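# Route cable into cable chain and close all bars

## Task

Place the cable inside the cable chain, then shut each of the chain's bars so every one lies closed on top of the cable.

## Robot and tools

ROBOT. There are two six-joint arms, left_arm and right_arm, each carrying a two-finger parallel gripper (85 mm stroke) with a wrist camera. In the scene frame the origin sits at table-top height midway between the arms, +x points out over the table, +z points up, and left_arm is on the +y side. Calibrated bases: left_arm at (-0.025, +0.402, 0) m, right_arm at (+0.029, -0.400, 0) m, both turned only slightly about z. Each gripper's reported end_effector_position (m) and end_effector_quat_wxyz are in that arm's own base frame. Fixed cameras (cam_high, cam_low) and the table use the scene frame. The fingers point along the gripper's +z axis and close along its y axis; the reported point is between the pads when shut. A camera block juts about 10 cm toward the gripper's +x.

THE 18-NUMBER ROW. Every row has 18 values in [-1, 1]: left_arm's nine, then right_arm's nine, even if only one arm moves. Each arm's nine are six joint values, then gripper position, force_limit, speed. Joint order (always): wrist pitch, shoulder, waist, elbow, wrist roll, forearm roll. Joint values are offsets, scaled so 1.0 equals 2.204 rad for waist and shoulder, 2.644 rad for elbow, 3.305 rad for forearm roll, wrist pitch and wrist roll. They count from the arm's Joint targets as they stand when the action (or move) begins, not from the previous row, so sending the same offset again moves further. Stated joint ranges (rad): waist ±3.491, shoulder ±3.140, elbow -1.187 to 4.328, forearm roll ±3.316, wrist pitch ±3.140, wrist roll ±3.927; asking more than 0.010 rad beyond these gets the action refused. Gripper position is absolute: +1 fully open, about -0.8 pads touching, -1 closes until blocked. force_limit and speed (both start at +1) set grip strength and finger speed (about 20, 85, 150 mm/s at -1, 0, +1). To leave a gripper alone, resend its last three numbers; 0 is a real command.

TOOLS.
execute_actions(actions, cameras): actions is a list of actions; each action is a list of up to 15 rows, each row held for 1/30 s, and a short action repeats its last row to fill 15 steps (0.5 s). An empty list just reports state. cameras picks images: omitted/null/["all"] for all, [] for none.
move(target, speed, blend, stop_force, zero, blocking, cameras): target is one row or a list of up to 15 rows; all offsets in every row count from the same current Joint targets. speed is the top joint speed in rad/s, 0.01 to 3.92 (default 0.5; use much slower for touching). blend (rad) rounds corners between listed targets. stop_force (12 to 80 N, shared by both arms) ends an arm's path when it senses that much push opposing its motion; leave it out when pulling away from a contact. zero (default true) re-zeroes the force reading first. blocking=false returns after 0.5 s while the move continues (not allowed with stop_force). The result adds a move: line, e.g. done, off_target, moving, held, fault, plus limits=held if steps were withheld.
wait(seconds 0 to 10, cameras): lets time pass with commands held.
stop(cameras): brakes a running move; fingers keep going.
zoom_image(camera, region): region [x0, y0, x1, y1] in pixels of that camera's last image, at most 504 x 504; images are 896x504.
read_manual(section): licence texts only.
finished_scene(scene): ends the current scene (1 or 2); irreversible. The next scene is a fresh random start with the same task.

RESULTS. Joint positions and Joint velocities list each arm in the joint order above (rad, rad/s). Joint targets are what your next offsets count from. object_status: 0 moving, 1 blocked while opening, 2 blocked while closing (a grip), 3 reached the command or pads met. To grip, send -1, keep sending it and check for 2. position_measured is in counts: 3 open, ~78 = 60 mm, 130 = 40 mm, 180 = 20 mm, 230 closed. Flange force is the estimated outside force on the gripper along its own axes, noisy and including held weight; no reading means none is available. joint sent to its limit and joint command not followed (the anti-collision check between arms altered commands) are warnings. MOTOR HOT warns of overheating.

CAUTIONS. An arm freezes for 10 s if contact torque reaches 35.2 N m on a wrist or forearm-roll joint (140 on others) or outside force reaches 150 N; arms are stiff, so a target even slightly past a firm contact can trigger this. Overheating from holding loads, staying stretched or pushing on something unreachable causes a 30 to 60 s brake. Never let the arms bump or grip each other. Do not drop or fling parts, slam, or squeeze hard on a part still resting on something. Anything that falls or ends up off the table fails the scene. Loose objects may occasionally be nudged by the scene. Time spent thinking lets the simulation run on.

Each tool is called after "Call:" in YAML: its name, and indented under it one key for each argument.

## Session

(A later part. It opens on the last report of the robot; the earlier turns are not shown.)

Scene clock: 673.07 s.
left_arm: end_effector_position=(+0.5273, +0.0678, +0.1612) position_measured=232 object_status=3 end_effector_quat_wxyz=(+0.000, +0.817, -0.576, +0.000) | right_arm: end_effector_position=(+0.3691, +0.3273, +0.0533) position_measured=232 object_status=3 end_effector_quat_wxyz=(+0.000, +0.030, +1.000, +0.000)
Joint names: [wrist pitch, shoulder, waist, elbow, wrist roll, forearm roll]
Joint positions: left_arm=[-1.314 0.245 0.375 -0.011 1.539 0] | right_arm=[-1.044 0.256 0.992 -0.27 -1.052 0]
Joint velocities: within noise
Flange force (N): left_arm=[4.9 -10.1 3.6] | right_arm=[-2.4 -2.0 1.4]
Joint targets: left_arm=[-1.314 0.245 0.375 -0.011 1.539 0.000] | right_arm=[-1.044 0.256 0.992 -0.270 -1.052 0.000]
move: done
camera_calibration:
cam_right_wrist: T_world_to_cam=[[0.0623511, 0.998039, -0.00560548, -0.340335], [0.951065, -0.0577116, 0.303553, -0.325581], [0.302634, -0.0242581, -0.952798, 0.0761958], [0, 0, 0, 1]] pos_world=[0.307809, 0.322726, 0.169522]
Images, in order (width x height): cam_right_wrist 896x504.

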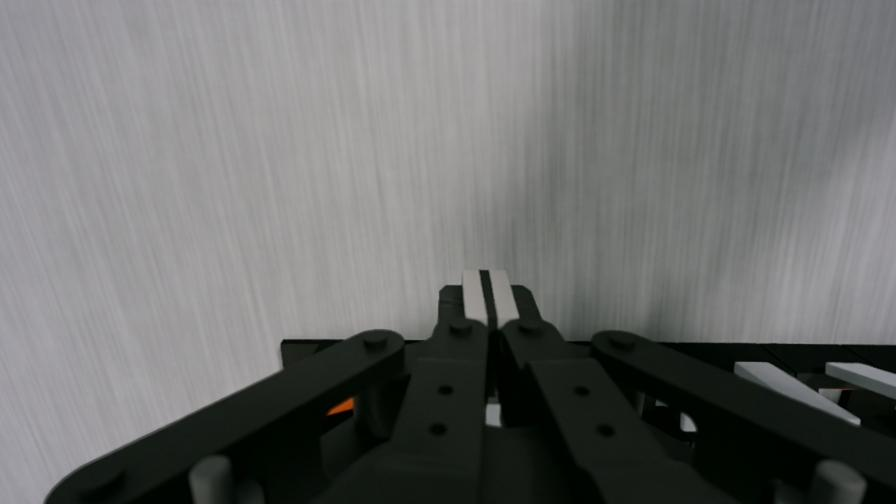

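Call:
move:
  target:
    - [0,0,0,0,0,0,-1,-0.5,0,-0.0100,0.0451,-0.0460,0.0500,0.0307,0,-1,-0.5,0]
    - [0,0,0,0,0,0,-1,-0.5,0,0.0002,0.0549,-0.0460,0.0454,0.0307,0,-1,-0.5,0]
  speed: [0.08,0.015]
  stop_force: 25
  cameras: ["cam_right_wrist"]

Call:
move:
  target:
    - [0,0,0,0,0,0,-1,-0.5,0,-0.0378,-0.0287,0,0.0233,0,0,-1,-0.5,0]
    - [0,0,0,0,0,0,-1,-0.5,0,-0.0336,-0.0505,0.0606,-0.0001,-0.0404,0,-1,-0.5,0]
    - [0,0,0,0,0,0,-1,-0.5,0,-0.0014,-0.0272,0.0606,-0.0210,-0.0404,0,-1,-0.5,0]
  speed: [0.2,0.3,0.2]
  blend: [0.03,0.02,0]
  cameras: []

Scene clock: 695.70 s.
left_arm: end_effector_position=(+0.5273, +0.0678, +0.1612) position_measured=232 object_status=3 end_effector_quat_wxyz=(+0.000, +0.817, -0.576, +0.000) | right_arm: end_effector_position=(+0.4296, +0.3244, +0.0436) position_measured=232 object_status=3 end_effector_quat_wxyz=(+0.000, +0.030, +1.000, +0.000)
Joint names: [wrist pitch, shoulder, waist, elbow, wrist roll, forearm roll]
Joint positions: left_arm=[-1.314 0.245 0.375 -0.011 1.539 0] | right_arm=[-1.056 0.369 0.891 -0.145 -0.951 0]
Joint velocities: within noise
Flange force (N): left_arm=[4.7 -10.5 3.3] | right_arm=[10.6 -8.9 -39.0]
Joint targets: left_arm=[-1.314 0.245 0.375 -0.011 1.539 0.000] | right_arm=[-1.056 0.369 0.891 -0.145 -0.951 0.000]
move: contact (right_arm); path passed 1 of 2 targets; right_arm: the wrist pitch is farthest, 0.013 rad from its target
camera_calibration:
cam_right_wrist: T_world_to_cam=[[0.0621925, 0.998048, -0.00576221, -0.341186], [0.951076, -0.0575129, 0.303557, -0.380411], [0.302632, -0.0243592, -0.952796, 0.0486065], [0, 0, 0, 1]] pos_world=[0.368309, 0.319825, 0.159822]
Images, in order (width x height): cam_right_wrist 896x504.

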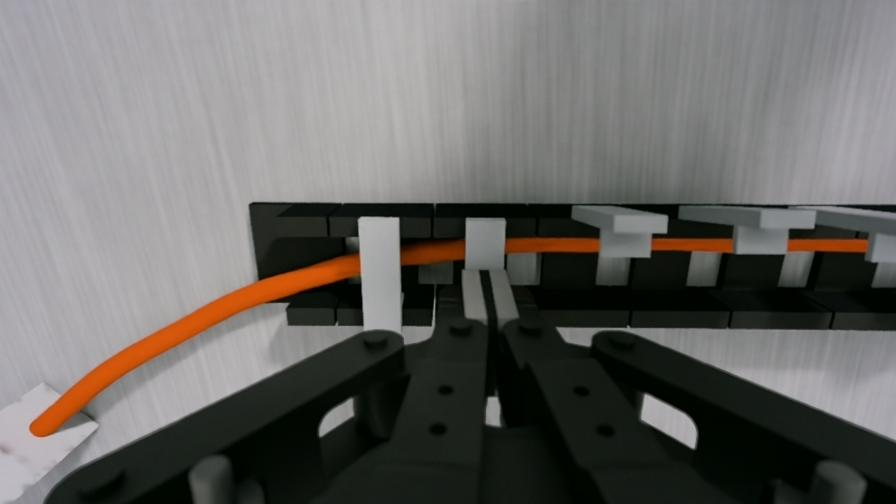

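Scene clock: 697.67 s.
left_arm: end_effector_position=(+0.5273, +0.0678, +0.1612) position_measured=232 object_status=3 end_effector_quat_wxyz=(+0.000, +0.817, -0.576, +0.000) | right_arm: end_effector_position=(+0.3709, +0.3597, +0.0534) position_measured=232 object_status=3 end_effector_quat_wxyz=(+0.000, +0.030, +1.000, +0.000)
Joint names: [wrist pitch, shoulder, waist, elbow, wrist roll, forearm roll]
Joint positions: left_arm=[-1.314 0.245 0.375 -0.011 1.539 0] | right_arm=[-1.061 0.309 1.024 -0.201 -1.085 0]
Joint velocities: within noise
Flange force (N): left_arm=[4.6 -10.0 3.4] | right_arm=[-1.9 -2.2 1.8]
Joint targets: left_arm=[-1.314 0.245 0.375 -0.011 1.539 0.000] | right_arm=[-1.061 0.309 1.024 -0.201 -1.085 0.000]
move: done
No camera images: "cameras" was empty.

Call:
move:
  target:
    - [0,0,0,0,0,0,-1,-0.5,0,-0.0107,0.0429,-0.0449,0.0492,0.0299,0,-1,-0.5,0]
    - [0,0,0,0,0,0,-1,-0.5,0,-0.0007,0.0520,-0.0449,0.0442,0.0299,0,-1,-0.5,0]
  speed: [0.08,0.015]
  stop_force: 25
  cameras: ["cam_right_wrist"]

Call:
move:
  target:
    - [0,0,0,0,0,0,-1,-0.5,0,-0.0370,-0.0270,0,0.0238,0,0,-1,-0.5,0]
    - [0,0,0,0,0,0,-1,-0.5,0,-0.0328,-0.0460,0.0579,0.0026,-0.0386,0,-1,-0.5,0]
    - [0,0,0,0,0,0,-1,-0.5,0,-0.0015,-0.0236,0.0579,-0.0179,-0.0386,0,-1,-0.5,0]
  speed: [0.2,0.3,0.2]
  blend: [0.03,0.02,0]
  cameras: []

Call:
move:
  target:
    - [0,0,0,0,0,0,-1,-0.5,0,-0.0116,0.0412,-0.0436,0.0489,0.0291,0,-1,-0.5,0]
    - [0,0,0,0,0,0,-1,-0.5,0,-0.0017,0.0495,-0.0436,0.0435,0.0291,0,-1,-0.5,0]
  speed: [0.08,0.015]
  stop_force: 25
  cameras: ["cam_right_wrist"]

Call:
move:
  target:
    - [0,0,0,0,0,0,-1,-0.5,0,-0.0363,-0.0256,0,0.0241,0,0,-1,-0.5,0]
    - [0,0,0,0,0,0,-1,-0.5,0,-0.0320,-0.0419,0.0554,0.0051,-0.0370,0,-1,-0.5,0]
    - [0,0,0,0,0,0,-1,-0.5,0,-0.0015,-0.0208,0.0554,-0.0155,-0.0370,0,-1,-0.5,0]
  speed: [0.2,0.3,0.2]
  blend: [0.03,0.02,0]
  cameras: []

Scene clock: 726.20 s.
left_arm: end_effector_position=(+0.5273, +0.0678, +0.1612) position_measured=232 object_status=3 end_effector_quat_wxyz=(+0.000, +0.817, -0.576, +0.000) | right_arm: end_effector_position=(+0.4312, +0.3565, +0.0436) position_measured=232 object_status=3 end_effector_quat_wxyz=(+0.000, +0.030, +1.000, +0.000)
Joint names: [wrist pitch, shoulder, waist, elbow, wrist roll, forearm roll]
Joint positions: left_arm=[-1.314 0.245 0.375 -0.011 1.539 0] | right_arm=[-1.076 0.416 0.925 -0.079 -0.986 0]
Joint velocities: within noise
Flange force (N): left_arm=[5.1 -10.2 3.2] | right_arm=[9.5 -8.5 -36.5]
Joint targets: left_arm=[-1.314 0.245 0.375 -0.011 1.539 0.000] | right_arm=[-1.076 0.416 0.925 -0.079 -0.986 0.000]
move: contact (right_arm); path passed 1 of 2 targets; right_arm: the wrist pitch is farthest, 0.013 rad from its target
camera_calibration:
cam_right_wrist: T_world_to_cam=[[0.062319, 0.998039, -0.00582584, -0.373357], [0.951068, -0.0576141, 0.303563, -0.380049], [0.302632, -0.0244585, -0.952794, 0.0489387], [0, 0, 0, 1]] pos_world=[0.369909, 0.351926, 0.159822]
Images, in order (width x height): cam_right_wrist 896x504.

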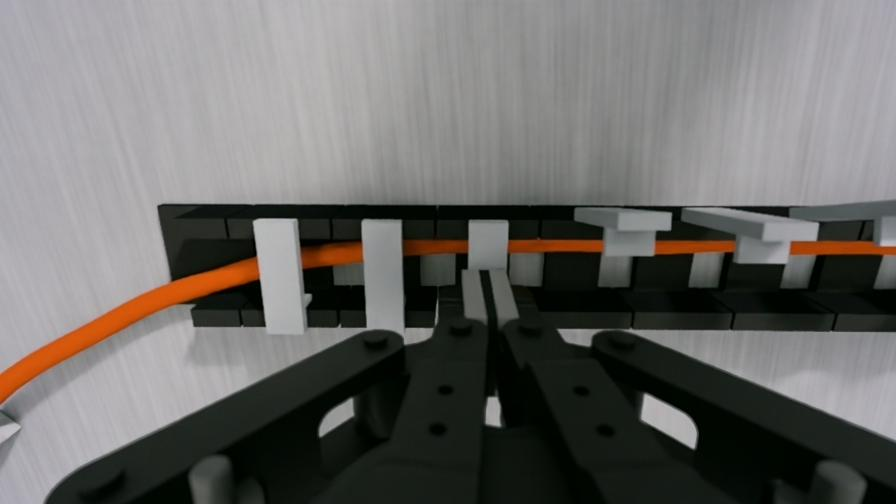

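Scene clock: 728.10 s.
left_arm: end_effector_position=(+0.5273, +0.0678, +0.1612) position_measured=232 object_status=3 end_effector_quat_wxyz=(+0.000, +0.817, -0.576, +0.000) | right_arm: end_effector_position=(+0.3730, +0.3921, +0.0535) position_measured=232 object_status=3 end_effector_quat_wxyz=(+0.000, +0.030, +1.000, +0.000)
Joint names: [wrist pitch, shoulder, waist, elbow, wrist roll, forearm roll]
Joint positions: left_arm=[-1.314 0.245 0.375 -0.011 1.539 0] | right_arm=[-1.081 0.364 1.053 -0.126 -1.113 0]
Joint velocities: within noise
Flange force (N): left_arm=[4.1 -10.1 3.3] | right_arm=[-2.4 -2.1 1.7]
Joint targets: left_arm=[-1.314 0.245 0.375 -0.011 1.539 0.000] | right_arm=[-1.081 0.364 1.053 -0.126 -1.113 0.000]
move: done
No camera images: "cameras" was empty.

Scene clock: 731.70 s.
left_arm: end_effector_position=(+0.5273, +0.0678, +0.1612) position_measured=232 object_status=3 end_effector_quat_wxyz=(+0.000, +0.817, -0.576, +0.000) | right_arm: end_effector_position=(+0.4332, +0.3889, +0.0436) position_measured=232 object_status=3 end_effector_quat_wxyz=(+0.000, +0.030, +1.000, +0.000)
Joint names: [wrist pitch, shoulder, waist, elbow, wrist roll, forearm roll]
Joint positions: left_arm=[-1.314 0.245 0.375 -0.011 1.539 0] | right_arm=[-1.099 0.466 0.957 -0.006 -1.017 0]
Joint velocities: within noise
Flange force (N): left_arm=[4.5 -9.3 3.2] | right_arm=[9.0 -7.5 -36.6]
Joint targets: left_arm=[-1.314 0.245 0.375 -0.011 1.539 0.000] | right_arm=[-1.099 0.466 0.957 -0.006 -1.017 0.000]
move: contact (right_arm); path passed 1 of 2 targets; right_arm: the wrist pitch is farthest, 0.012 rad from its target
camera_calibration:
cam_right_wrist: T_world_to_cam=[[0.062255, 0.998044, -0.00563015, -0.405827], [0.951043, -0.0576102, 0.303643, -0.380089], [0.302724, -0.0242578, -0.952769, 0.0490107], [0, 0, 0, 1]] pos_world=[0.371909, 0.384326, 0.159822]
Images, in order (width x height): cam_right_wrist 896x504.

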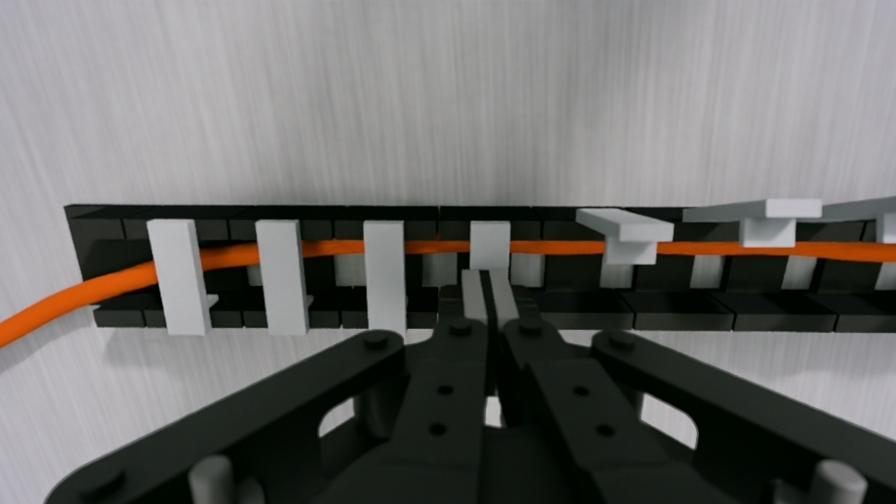

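Scene clock: 733.57 s.
left_arm: end_effector_position=(+0.5273, +0.0678, +0.1612) position_measured=232 object_status=3 end_effector_quat_wxyz=(+0.000, +0.817, -0.576, +0.000) | right_arm: end_effector_position=(+0.3750, +0.4246, +0.0535) position_measured=232 object_status=3 end_effector_quat_wxyz=(+0.000, +0.030, +1.000, +0.000)
Joint names: [wrist pitch, shoulder, waist, elbow, wrist roll, forearm roll]
Joint positions: left_arm=[-1.314 0.245 0.375 -0.011 1.539 0] | right_arm=[-1.104 0.42 1.079 -0.047 -1.139 0]
Joint velocities: within noise
Flange force (N): left_arm=[4.9 -10.2 3.7] | right_arm=[-1.8 -2.0 2.3]
Joint targets: left_arm=[-1.314 0.245 0.375 -0.011 1.539 0.000] | right_arm=[-1.104 0.420 1.079 -0.047 -1.139 0.000]
move: done
No camera images: "cameras" was empty.

Call:
move:
  target:
    - [0,0,0,0,0,0,-1,-0.5,0,-0.0126,0.0397,-0.0423,0.0489,0.0282,0,-1,-0.5,0]
    - [0,0,0,0,0,0,-1,-0.5,0,-0.0028,0.0474,-0.0423,0.0430,0.0282,0,-1,-0.5,0]
  speed: [0.08,0.015]
  stop_force: 25
  cameras: ["cam_right_wrist"]

Call:
move:
  target:
    - [0,0,0,0,0,0,-1,-0.5,0,-0.0355,-0.0240,0,0.0244,0,0,-1,-0.5,0]
    - [0,0,0,0,0,0,-1,-0.5,0,-0.0313,-0.0378,0.0529,0.0077,-0.0353,0,-1,-0.5,0]
    - [0,0,0,0,0,0,-1,-0.5,0,-0.0016,-0.0179,0.0529,-0.0129,-0.0353,0,-1,-0.5,0]
  speed: [0.2,0.3,0.2]
  blend: [0.03,0.02,0]
  cameras: []

Call:
move:
  target:
    - [0,0,0,0,0,0,-1,-0.5,0,-0.0134,0.0387,-0.0410,0.0491,0.0274,0,-1,-0.5,0]
    - [0,0,0,0,0,0,-1,-0.5,0,-0.0037,0.0457,-0.0410,0.0427,0.0274,0,-1,-0.5,0]
  speed: [0.08,0.015]
  stop_force: 25
  cameras: ["cam_right_wrist"]

Call:
move:
  target:
    - [0,0,0,0,0,0,-1,-0.5,0,-0.0348,-0.0225,0,0.0247,0,0,-1,-0.5,0]
    - [0,0,0,0,0,0,-1,-0.5,0,-0.0309,-0.0343,0.0520,0.0100,-0.0338,0,-1,-0.5,0]
    - [0,0,0,0,0,0,-1,-0.5,0,-0.0019,-0.0157,0.0520,-0.0107,-0.0338,0,-1,-0.5,0]
  speed: [0.2,0.3,0.2]
  blend: [0.03,0.02,0]
  cameras: []

Call:
move:
  target:
    - [0,0,0,0,0,0,-1,-0.5,0,-0.0144,0.0381,-0.0397,0.0497,0.0265,0,-1,-0.5,0]
    - [0,0,0,0,0,0,-1,-0.5,0,-0.0048,0.0445,-0.0397,0.0431,0.0265,0,-1,-0.5,0]
  speed: [0.08,0.015]
  stop_force: 25
  cameras: ["cam_right_wrist"]

Call:
move:
  target:
    - [0,0,0,0,0,0,-1,-0.5,0,-0.0345,-0.0206,0,0.0260,0,0,-1,-0.5,0]
    - [0,0,0,0,0,0,-1,-0.5,0,-0.0308,-0.0304,0.0485,0.0132,-0.0323,0,-1,-0.5,0]
    - [0,0,0,0,0,0,-1,-0.5,0,-0.0023,-0.0132,0.0485,-0.0081,-0.0323,0,-1,-0.5,0]
  speed: [0.2,0.3,0.2]
  blend: [0.03,0.02,0]
  cameras: ["cam_high", "cam_right_wrist"]

Scene clock: 773.80 s.
left_arm: end_effector_position=(+0.5273, +0.0678, +0.1612) position_measured=232 object_status=3 end_effector_quat_wxyz=(+0.000, +0.817, -0.576, +0.000) | right_arm: end_effector_position=(+0.4350, +0.4211, +0.0436) position_measured=232 object_status=3 end_effector_quat_wxyz=(+0.000, +0.030, +1.000, +0.000)
Joint names: [wrist pitch, shoulder, waist, elbow, wrist roll, forearm roll]
Joint positions: left_arm=[-1.314 0.245 0.375 -0.011 1.539 0] | right_arm=[-1.125 0.518 0.986 0.073 -1.046 0]
Joint velocities: within noise
Flange force (N): left_arm=[4.8 -10.5 3.2] | right_arm=[8.5 -8.2 -35.6]
Joint targets: left_arm=[-1.314 0.245 0.375 -0.011 1.539 0.000] | right_arm=[-1.125 0.518 0.986 0.073 -1.046 0.000]
move: contact (right_arm); path passed 1 of 2 targets; right_arm: the wrist pitch is farthest, 0.012 rad from its target
camera_calibration:
cam_right_wrist: T_world_to_cam=[[0.0624206, 0.998035, -0.00547111, -0.43816], [0.951031, -0.0578163, 0.303639, -0.379856], [0.302726, -0.0241565, -0.952771, 0.0492045], [0, 0, 0, 1]] pos_world=[0.373709, 0.416526, 0.159823]
Images, in order (width x height): cam_right_wrist 896x504.

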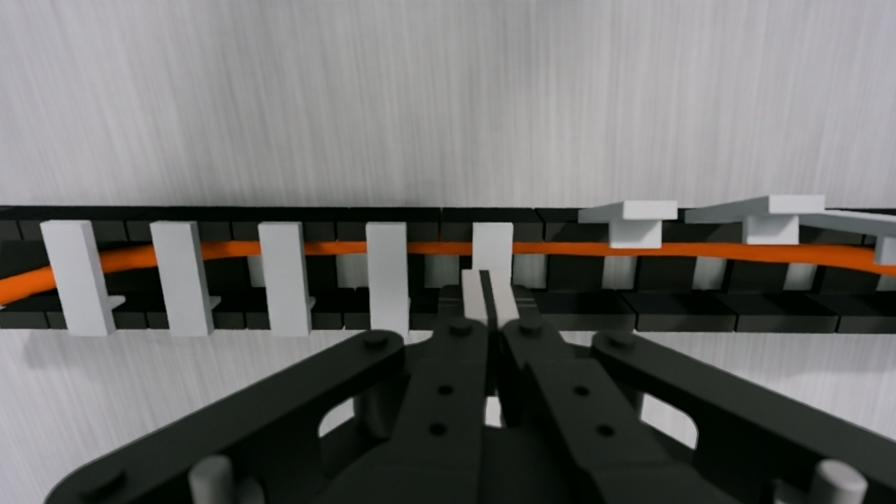

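Scene clock: 775.63 s.
left_arm: end_effector_position=(+0.5273, +0.0678, +0.1612) position_measured=232 object_status=3 end_effector_quat_wxyz=(+0.000, +0.817, -0.576, +0.000) | right_arm: end_effector_position=(+0.3771, +0.4571, +0.0534) position_measured=232 object_status=3 end_effector_quat_wxyz=(+0.000, +0.030, +1.000, +0.000)
Joint names: [wrist pitch, shoulder, waist, elbow, wrist roll, forearm roll]
Joint positions: left_arm=[-1.314 0.245 0.375 -0.011 1.539 0] | right_arm=[-1.13 0.479 1.102 0.039 -1.163 0]
Joint velocities: within noise
Flange force (N): left_arm=[4.0 -9.2 3.9] | right_arm=[-2.6 -1.0 1.8]
Joint targets: left_arm=[-1.314 0.245 0.375 -0.011 1.539 0.000] | right_arm=[-1.130 0.479 1.102 0.039 -1.163 0.000]
move: done
No camera images: "cameras" was empty.

Scene clock: 779.20 s.
left_arm: end_effector_position=(+0.5273, +0.0678, +0.1612) position_measured=232 object_status=3 end_effector_quat_wxyz=(+0.000, +0.817, -0.576, +0.000) | right_arm: end_effector_position=(+0.4370, +0.4534, +0.0436) position_measured=232 object_status=3 end_effector_quat_wxyz=(+0.000, +0.030, +1.000, +0.001)
Joint names: [wrist pitch, shoulder, waist, elbow, wrist roll, forearm roll]
Joint positions: left_arm=[-1.314 0.245 0.375 -0.011 1.539 0] | right_arm=[-1.155 0.573 1.012 0.158 -1.072 0]
Joint velocities: within noise
Flange force (N): left_arm=[4.6 -10.0 3.5] | right_arm=[8.1 -6.5 -34.7]
Joint targets: left_arm=[-1.314 0.245 0.375 -0.011 1.539 0.000] | right_arm=[-1.155 0.573 1.012 0.158 -1.072 0.000]
move: contact (right_arm); path passed 1 of 2 targets; right_arm: the wrist pitch is farthest, 0.012 rad from its target
camera_calibration:
cam_right_wrist: T_world_to_cam=[[0.0623244, 0.998043, -0.00517531, -0.47053], [0.95097, -0.0578093, 0.303833, -0.379806], [0.302939, -0.0238578, -0.952711, 0.0491859], [0, 0, 0, 1]] pos_world=[0.37561, 0.448826, 0.159823]
Images, in order (width x height): cam_right_wrist 896x504.

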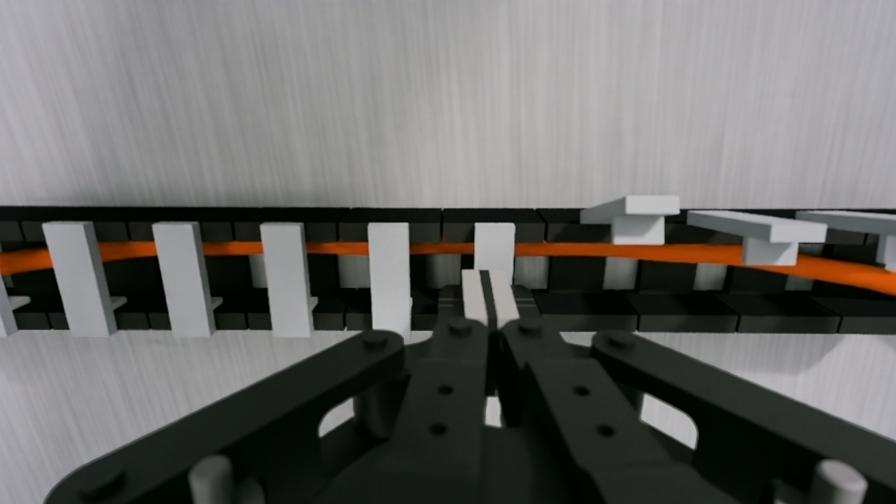

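Scene clock: 781.00 s.
left_arm: end_effector_position=(+0.5273, +0.0678, +0.1612) position_measured=232 object_status=3 end_effector_quat_wxyz=(+0.000, +0.817, -0.576, +0.000) | right_arm: end_effector_position=(+0.3776, +0.4906, +0.0536) position_measured=232 object_status=3 end_effector_quat_wxyz=(+0.000, +0.029, +1.000, +0.001)
Joint names: [wrist pitch, shoulder, waist, elbow, wrist roll, forearm roll]
Joint positions: left_arm=[-1.314 0.245 0.375 -0.011 1.539 0] | right_arm=[-1.161 0.539 1.126 0.13 -1.184 0]
Joint velocities: within noise
Flange force (N): left_arm=[4.9 -9.7 3.2] | right_arm=[-2.4 -1.2 1.7]
Joint targets: left_arm=[-1.314 0.245 0.375 -0.011 1.539 0.000] | right_arm=[-1.161 0.539 1.126 0.130 -1.184 0.000]
move: done
No camera images: "cameras" was empty.

Scene clock: 784.60 s.
left_arm: end_effector_position=(+0.5273, +0.0678, +0.1612) position_measured=232 object_status=3 end_effector_quat_wxyz=(+0.000, +0.817, -0.576, +0.000) | right_arm: end_effector_position=(+0.4374, +0.4870, +0.0437) position_measured=232 object_status=3 end_effector_quat_wxyz=(+0.000, +0.029, +1.000, +0.001)
Joint names: [wrist pitch, shoulder, waist, elbow, wrist roll, forearm roll]
Joint positions: left_arm=[-1.314 0.245 0.375 -0.011 1.539 0] | right_arm=[-1.188 0.631 1.039 0.25 -1.096 0]
Joint velocities: within noise
Flange force (N): left_arm=[4.8 -9.6 3.3] | right_arm=[7.6 -7.1 -31.5]
Joint targets: left_arm=[-1.314 0.245 0.375 -0.011 1.539 0.000] | right_arm=[-1.188 0.631 1.039 0.250 -1.096 0.000]
move: contact (right_arm); path passed 1 of 2 targets; right_arm: the wrist pitch is farthest, 0.012 rad from its target
camera_calibration:
cam_right_wrist: T_world_to_cam=[[0.0594514, 0.998218, -0.00505797, -0.502816], [0.951127, -0.0551072, 0.303843, -0.379717], [0.303023, -0.0228747, -0.952709, 0.0493243], [0, 0, 0, 1]] pos_world=[0.376106, 0.482123, 0.159823]
Images, in order (width x height): cam_right_wrist 896x504.

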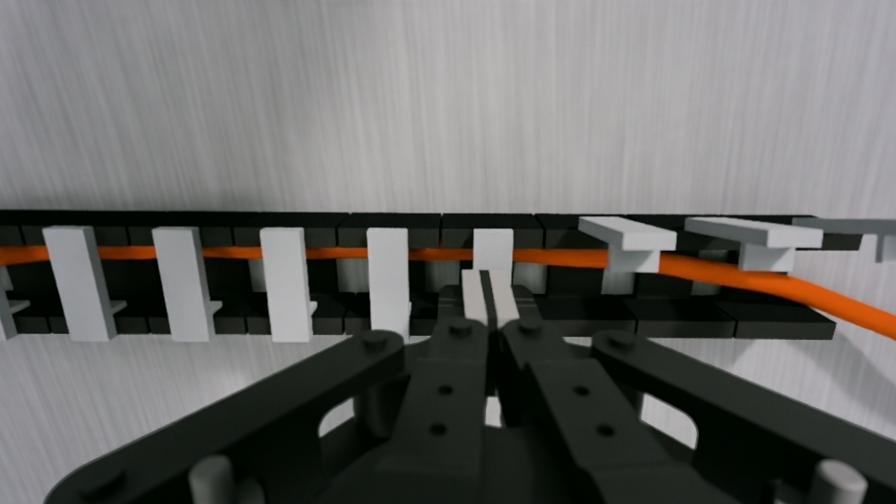

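Scene clock: 786.37 s.
left_arm: end_effector_position=(+0.5273, +0.0678, +0.1612) position_measured=232 object_status=3 end_effector_quat_wxyz=(+0.000, +0.817, -0.576, +0.000) | right_arm: end_effector_position=(+0.3795, +0.5231, +0.0537) position_measured=232 object_status=3 end_effector_quat_wxyz=(+0.000, +0.029, +1.000, +0.001)
Joint names: [wrist pitch, shoulder, waist, elbow, wrist roll, forearm roll]
Joint positions: left_arm=[-1.314 0.245 0.375 -0.011 1.539 0] | right_arm=[-1.196 0.602 1.146 0.229 -1.203 0]
Joint velocities: within noise
Flange force (N): left_arm=[4.4 -10.1 3.5] | right_arm=[-2.5 -0.8 1.7]
Joint targets: left_arm=[-1.314 0.245 0.375 -0.011 1.539 0.000] | right_arm=[-1.196 0.602 1.146 0.229 -1.203 0.000]
move: done
camera_calibration:
cam_right_wrist: T_world_to_cam=[[0.0592882, 0.998229, -0.00490033, -0.535439], [0.951146, -0.0550004, 0.303802, -0.325745], [0.302994, -0.0226728, -0.952723, 0.0771316], [0, 0, 0, 1]] pos_world=[0.318206, 0.518323, 0.169823]
Images, in order (width x height): cam_high 896x504, cam_right_wrist 896x504.

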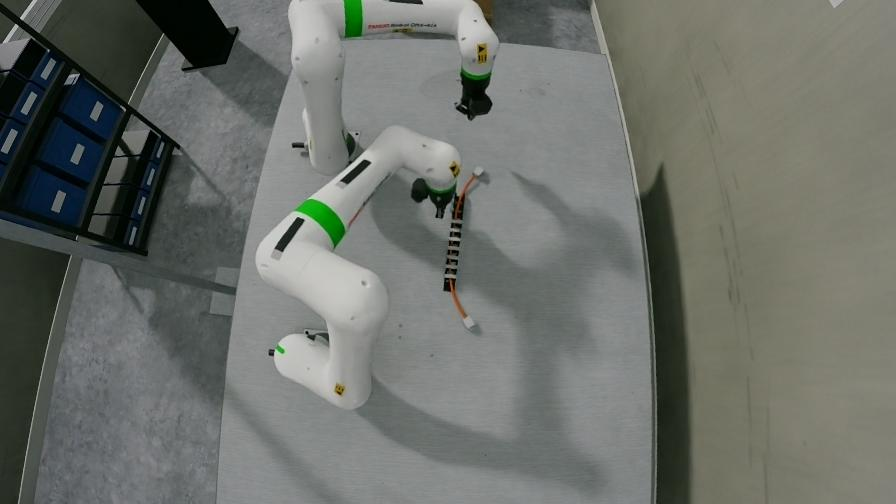

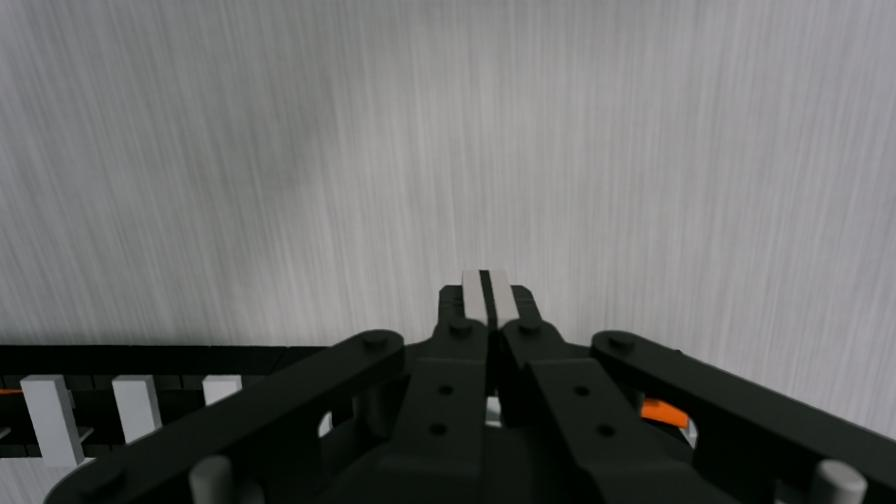

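Call:
move:
  target:
    - [0,0,0,0,0,0,-1,-0.5,0,-0.0156,0.0387,-0.0384,0.0511,0.0256,0,-1,-0.5,0]
    - [0,0,0,0,0,0,-1,-0.5,0,-0.0064,0.0449,-0.0384,0.0447,0.0256,0,-1,-0.5,0]
  speed: [0.08,0.015]
  stop_force: 25
  cameras: ["cam_right_wrist"]

Call:
zoom_image:
  camera: "cam_right_wrist"
  region: [520, 180, 880, 380]

Scene clock: 852.03 s.
left_arm: end_effector_position=(+0.5273, +0.0678, +0.1612) position_measured=232 object_status=3 end_effector_quat_wxyz=(+0.000, +0.817, -0.576, +0.000) | right_arm: end_effector_position=(+0.4393, +0.5195, +0.0436) position_measured=232 object_status=3 end_effector_quat_wxyz=(+0.000, +0.029, +1.000, +0.000)
Joint names: [wrist pitch, shoulder, waist, elbow, wrist roll, forearm roll]
Joint positions: left_arm=[-1.314 0.245 0.375 -0.011 1.539 0] | right_arm=[-1.23 0.695 1.061 0.354 -1.119 0]
Joint velocities: within noise
Flange force (N): left_arm=[4.8 -9.9 3.4] | right_arm=[7.4 -6.7 -33.9]
Joint targets: left_arm=[-1.314 0.245 0.375 -0.011 1.539 0.000] | right_arm=[-1.230 0.695 1.061 0.354 -1.119 0.000]
move: contact (right_arm); path passed 1 of 2 targets; right_arm: the wrist pitch is farthest, 0.013 rad from its target
camera_calibration:
cam_right_wrist: T_world_to_cam=[[0.0593392, 0.998217, -0.00639684, -0.535312], [0.951358, -0.0546106, 0.303208, -0.379963], [0.302318, -0.0240778, -0.952903, 0.050413], [0, 0, 0, 1]] pos_world=[0.378005, 0.514822, 0.159822]
Images, in order (width x height): cam_right_wrist 896x504.

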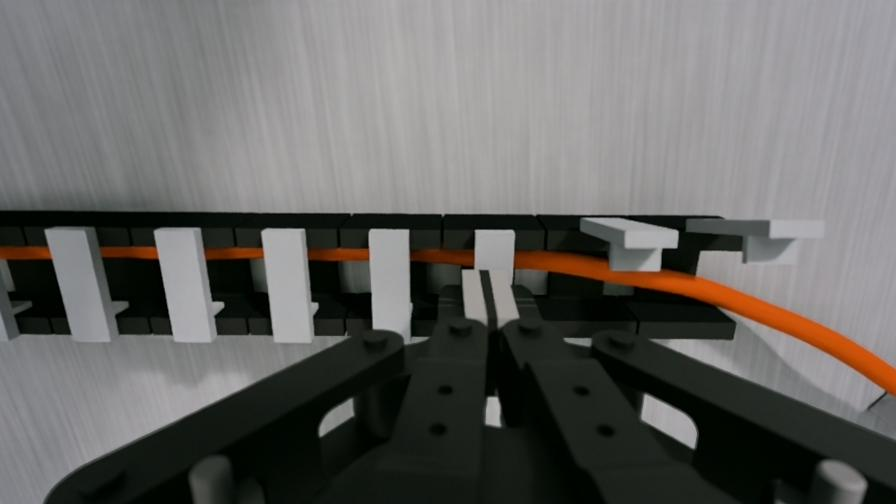

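Scaled by 1.400 from the camera's 896x504 image, which has a finer 1280x720 frame.

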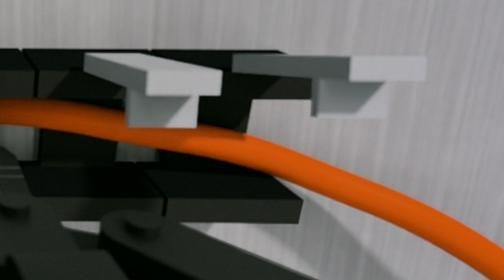

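Call:
move:
  target:
    - [0,0,0,0,0,0,-1,-0.5,0,-0.0333,-0.0193,0,0.0255,0,0,-1,-0.5,0]
    - [0,0,0,0,0,0,-1,-0.5,0,-0.0303,-0.0271,0.0478,0.0154,-0.0310,0,-1,-0.5,0]
    - [0,0,0,0,0,0,-1,-0.5,0,-0.0023,-0.0111,0.0478,-0.0064,-0.0310,0,-1,-0.5,0]
  speed: [0.2,0.3,0.2]
  blend: [0.03,0.02,0]
  cameras: []

Call:
move:
  target:
    - [0,0,0,0,0,0,-1,-0.5,0,-0.0169,0.0383,-0.0372,0.0531,0.0248,0,-1,-0.5,0]
    - [0,0,0,0,0,0,-1,-0.5,0,-0.0077,0.0441,-0.0372,0.0465,0.0248,0,-1,-0.5,0]
  speed: [0.08,0.015]
  stop_force: 25
  cameras: ["cam_right_wrist"]

Call:
zoom_image:
  camera: "cam_right_wrist"
  region: [420, 180, 780, 380]

Scene clock: 871.17 s.
left_arm: end_effector_position=(+0.5273, +0.0678, +0.1612) position_measured=232 object_status=3 end_effector_quat_wxyz=(+0.000, +0.817, -0.576, +0.000) | right_arm: end_effector_position=(+0.3796, +0.5566, +0.0531) position_measured=232 object_status=3 end_effector_quat_wxyz=(+0.000, +0.027, +1.000, +0.000)
Joint names: [wrist pitch, shoulder, waist, elbow, wrist roll, forearm roll]
Joint positions: left_arm=[-1.314 0.245 0.375 -0.011 1.539 0] | right_arm=[-1.238 0.671 1.166 0.337 -1.221 0]
Joint velocities: within noise
Flange force (N): left_arm=[5.0 -10.4 3.6] | right_arm=[-1.3 -2.7 2.2]
Joint targets: left_arm=[-1.314 0.245 0.375 -0.011 1.539 0.000] | right_arm=[-1.238 0.671 1.166 0.337 -1.221 0.000]
move: done
No camera images: "cameras" was empty.

Scene clock: 874.80 s.
left_arm: end_effector_position=(+0.5273, +0.0678, +0.1612) position_measured=232 object_status=3 end_effector_quat_wxyz=(+0.000, +0.817, -0.576, +0.000) | right_arm: end_effector_position=(+0.4396, +0.5534, +0.0437) position_measured=232 object_status=3 end_effector_quat_wxyz=(+0.000, +0.027, +1.000, +0.000)
Joint names: [wrist pitch, shoulder, waist, elbow, wrist roll, forearm roll]
Joint positions: left_arm=[-1.314 0.245 0.375 -0.011 1.539 0] | right_arm=[-1.275 0.763 1.084 0.467 -1.139 0]
Joint velocities: within noise
Flange force (N): left_arm=[4.7 -9.7 4.2] | right_arm=[6.3 -5.7 -31.5]
Joint targets: left_arm=[-1.314 0.245 0.375 -0.011 1.539 0.000] | right_arm=[-1.275 0.763 1.084 0.467 -1.139 0.000]
move: contact (right_arm); path passed 1 of 2 targets; right_arm: the wrist pitch is farthest, 0.011 rad from its target
camera_calibration:
cam_right_wrist: T_world_to_cam=[[0.0564647, 0.998387, -0.00595099, -0.568049], [0.951448, -0.0520017, 0.303384, -0.380024], [0.302585, -0.0227926, -0.95285, 0.0503852], [0, 0, 0, 1]] pos_world=[0.378402, 0.548519, 0.159922]
Images, in order (width x height): cam_right_wrist 896x504.

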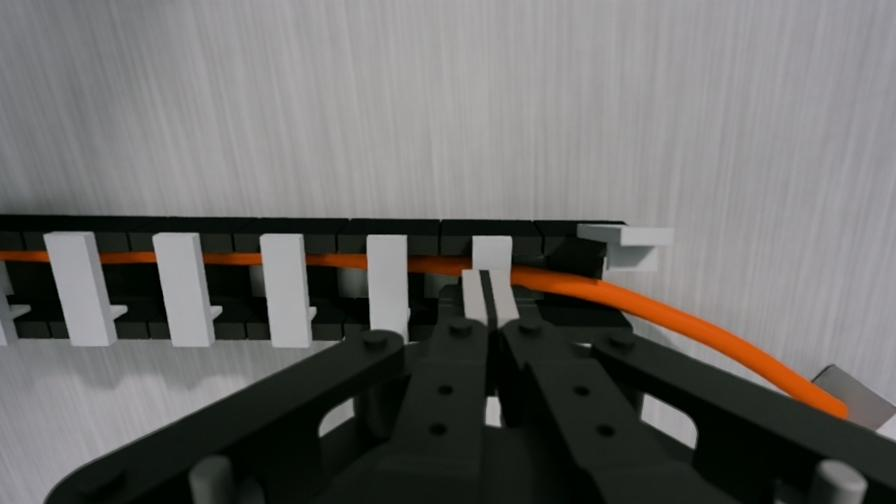

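Scaled by 1.400 from the camera's 896x504 image, which has a finer 1280x720 frame.

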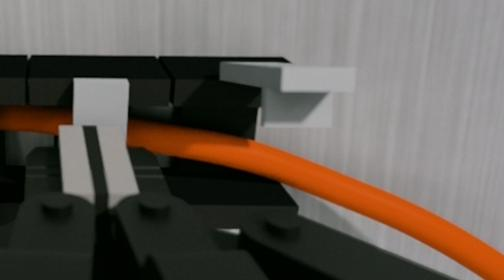

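Call:
move:
  target:
    - [0,0,0,0,0,0,-1,-0.5,0,-0.0330,-0.0176,0,0.0266,0,0,-1,-0.5,0]
    - [0,0,0,0,0,0,-1,-0.5,0,-0.0306,-0.0235,0.0449,0.0188,-0.0297,0,-1,-0.5,0]
    - [0,0,0,0,0,0,-1,-0.5,0,-0.0026,-0.0094,0.0449,-0.0045,-0.0297,0,-1,-0.5,0]
  speed: [0.2,0.3,0.2]
  blend: [0.03,0.02,0]
  cameras: []

Call:
move:
  target:
    - [0,0,0,0,0,0,-1,-0.5,0,-0.0186,0.0399,-0.0359,0.0565,0.0240,0,-1,-0.5,0]
    - [0,0,0,0,0,0,-1,-0.5,0,-0.0095,0.0450,-0.0359,0.0494,0.0240,0,-1,-0.5,0]
  speed: [0.08,0.015]
  stop_force: 25
  cameras: ["cam_right_wrist"]

Call:
zoom_image:
  camera: "cam_right_wrist"
  region: [380, 180, 740, 380]

Scene clock: 898.03 s.
left_arm: end_effector_position=(+0.5273, +0.0678, +0.1612) position_measured=232 object_status=3 end_effector_quat_wxyz=(+0.000, +0.817, -0.576, +0.000) | right_arm: end_effector_position=(+0.3809, +0.5894, +0.0531) position_measured=232 object_status=3 end_effector_quat_wxyz=(+0.000, +0.027, +1.000, +0.000)
Joint names: [wrist pitch, shoulder, waist, elbow, wrist roll, forearm roll]
Joint positions: left_arm=[-1.314 0.245 0.375 -0.011 1.539 0] | right_arm=[-1.283 0.742 1.183 0.455 -1.237 0]
Joint velocities: within noise
Flange force (N): left_arm=[4.7 -9.3 3.6] | right_arm=[-1.2 -2.6 2.3]
Joint targets: left_arm=[-1.314 0.245 0.375 -0.011 1.539 0.000] | right_arm=[-1.283 0.742 1.183 0.455 -1.237 0.000]
move: done
No camera images: "cameras" was empty.

Scene clock: 901.73 s.
left_arm: end_effector_position=(+0.5273, +0.0678, +0.1612) position_measured=232 object_status=3 end_effector_quat_wxyz=(+0.000, +0.817, -0.576, +0.000) | right_arm: end_effector_position=(+0.4408, +0.5863, +0.0436) position_measured=232 object_status=3 end_effector_quat_wxyz=(+0.000, +0.027, +1.000, +0.000)
Joint names: [wrist pitch, shoulder, waist, elbow, wrist roll, forearm roll]
Joint positions: left_arm=[-1.314 0.245 0.375 -0.011 1.539 0] | right_arm=[-1.327 0.837 1.104 0.593 -1.158 0]
Joint velocities: within noise
Flange force (N): left_arm=[5.0 -10.0 3.4] | right_arm=[5.3 -3.6 -32.9]
Joint targets: left_arm=[-1.314 0.245 0.375 -0.011 1.539 0.000] | right_arm=[-1.327 0.837 1.104 0.593 -1.158 0.000]
move: contact (right_arm); path passed 1 of 2 targets; right_arm: the wrist pitch is farthest, 0.012 rad from its target
camera_calibration:
cam_right_wrist: T_world_to_cam=[[0.0554608, 0.998446, -0.00542171, -0.600602], [0.951411, -0.0511994, 0.303638, -0.379921], [0.302888, -0.0219983, -0.952772, 0.0500859], [0, 0, 0, 1]] pos_world=[0.379601, 0.581318, 0.159823]
Images, in order (width x height): cam_right_wrist 896x504.

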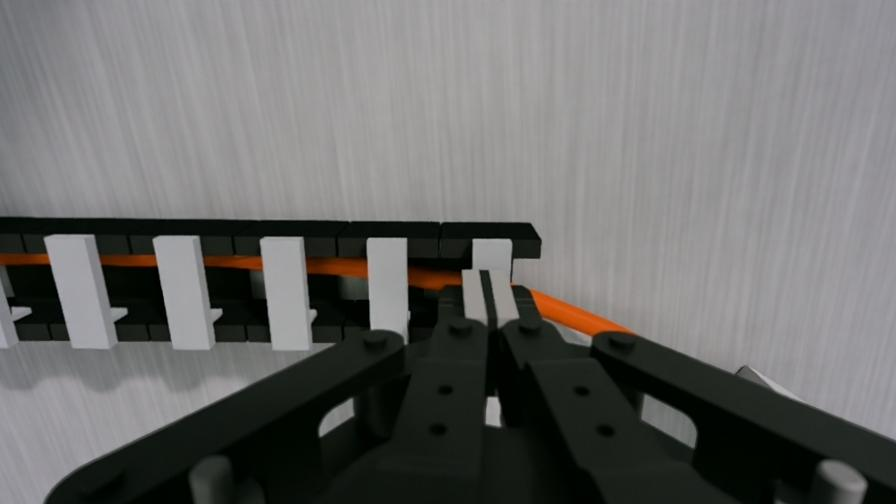

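Scaled by 1.400 from the camera's 896x504 image, which has a finer 1280x720 frame.

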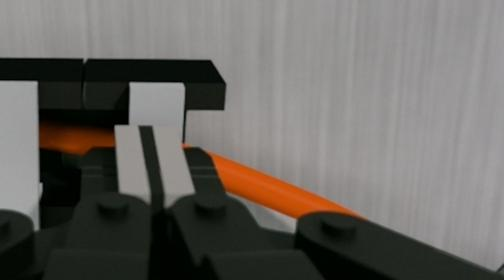

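Call:
move:
  target:
    - [0,0,0,0,0,0,-1,-0.5,0,-0.0337,-0.0146,0,0.0300,0,0,-1,-0.5,0]
    - [0,0,0,0,0,0,-1,-0.5,0,-0.0289,-0.1800,0.0358,-0.1139,-0.0257,0,-1,-0.5,0]
  speed: [0.2,0.4]
  blend: [0.03,0]

Call:
zoom_image:
  camera: "cam_right_wrist"
  region: [420, 180, 896, 400]

Call:
zoom_image:
  camera: "cam_right_wrist"
  region: [0, 180, 480, 400]

Scene clock: 917.70 s.
left_arm: end_effector_position=(+0.5273, +0.0678, +0.1612) position_measured=232 object_status=3 end_effector_quat_wxyz=(+0.000, +0.817, -0.576, +0.000) | right_arm: end_effector_position=(+0.3472, +0.5065, +0.1801) position_measured=232 object_status=3 end_effector_quat_wxyz=(+0.000, +0.030, +1.000, +0.000)
Joint names: [wrist pitch, shoulder, waist, elbow, wrist roll, forearm roll]
Joint positions: left_arm=[-1.314 0.245 0.375 -0.011 1.539 0] | right_arm=[-1.422 0.44 1.183 0.292 -1.243 0]
Joint velocities: within noise
Flange force (N): left_arm=[4.5 -9.3 3.7] | right_arm=[-2.6 -1.2 2.1]
Joint targets: left_arm=[-1.314 0.245 0.375 -0.011 1.539 0.000] | right_arm=[-1.422 0.440 1.183 0.292 -1.243 0.000]
move: done
camera_calibration:
cam_left_wrist: T_world_to_cam=[[-0.947858, -0.313918, 0.0549575, 0.518803], [-0.277121, 0.89703, 0.344297, 0.0493864], [-0.157379, 0.311115, -0.937251, 0.339377], [0, 0, 0, 1]] pos_world=[0.558849, 0.0129751, 0.272565]
cam_right_wrist: T_world_to_cam=[[0.0614702, 0.998094, -0.00547328, -0.516921], [0.951123, -0.0569129, 0.303523, -0.333308], [0.302633, -0.0238634, -0.952808, 0.207791], [0, 0, 0, 1]] pos_world=[0.285908, 0.501925, 0.296323]

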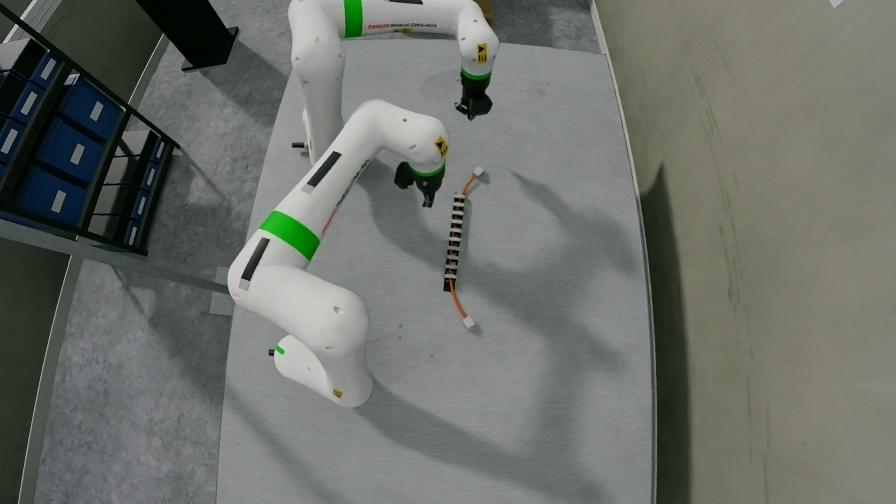

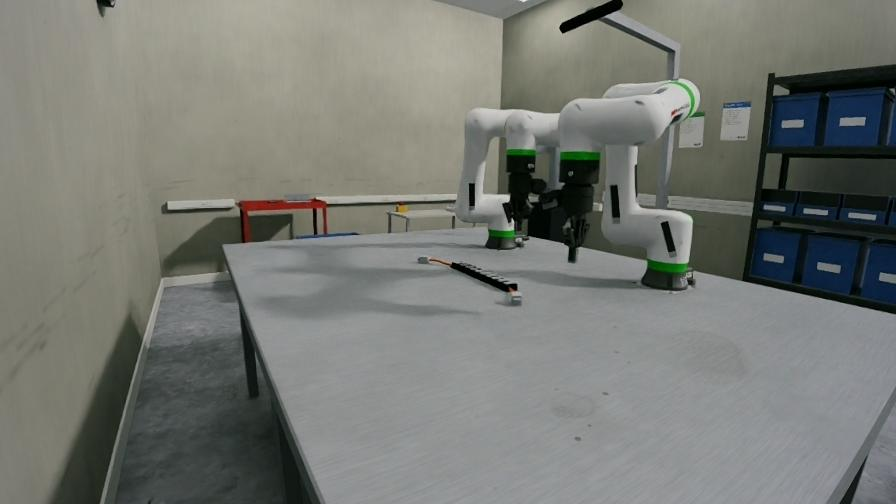

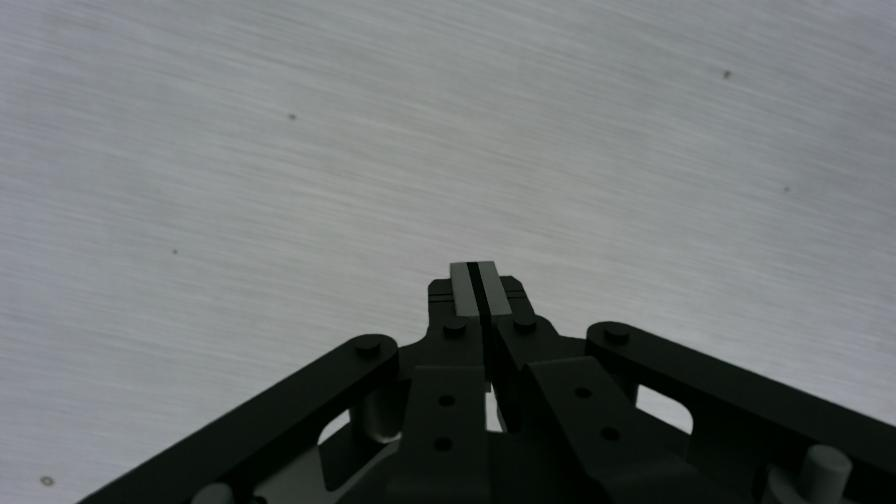

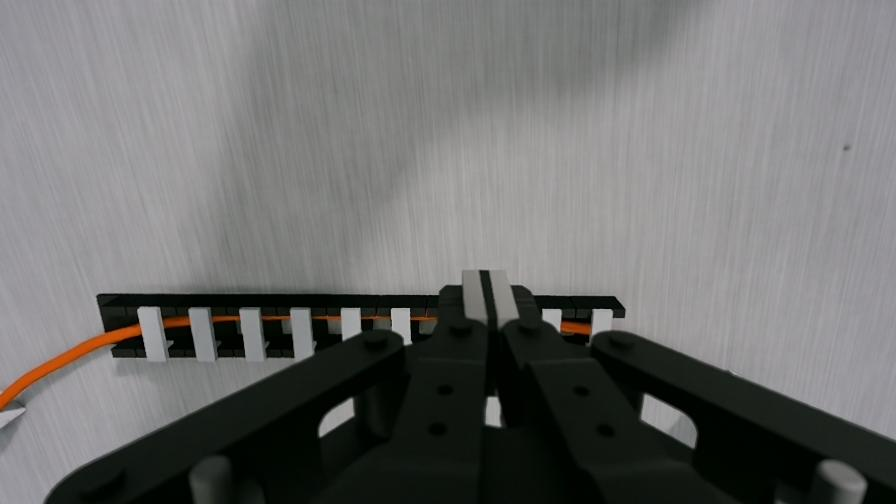

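Scaled by 1.059 from the camera's 896x504 image, which has a finer 1280x720 frame.

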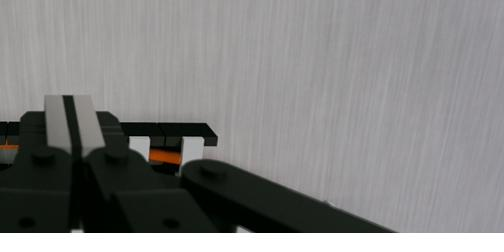

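Scaled by 1.050 from the camera's 896x504 image, which has a finer 1280x720 frame.

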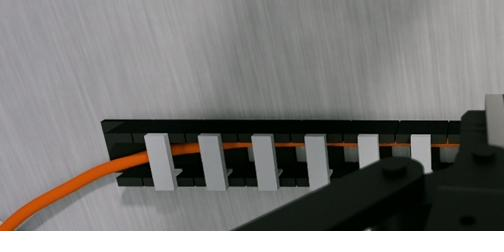

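Call:
zoom_image:
  camera: "cam_high"
  region: [410, 150, 510, 350]

Call:
zoom_image:
  camera: "cam_low"
  region: [410, 245, 530, 315]

Scaled by 2.520 from the camera's 896x504 image, which has a finer 1280x720 frame.

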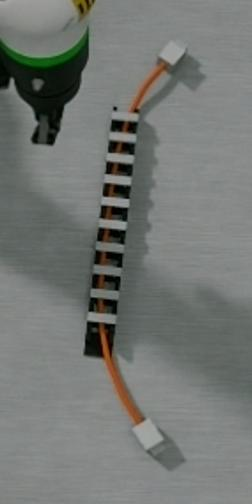

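Scaled by 4.200 from the camera's 896x504 image, which has a finer 1280x720 frame.

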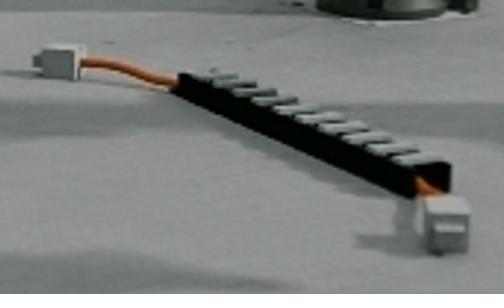

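Call:
finished_scene:
  scene: 2

The scene is finished: the task was done.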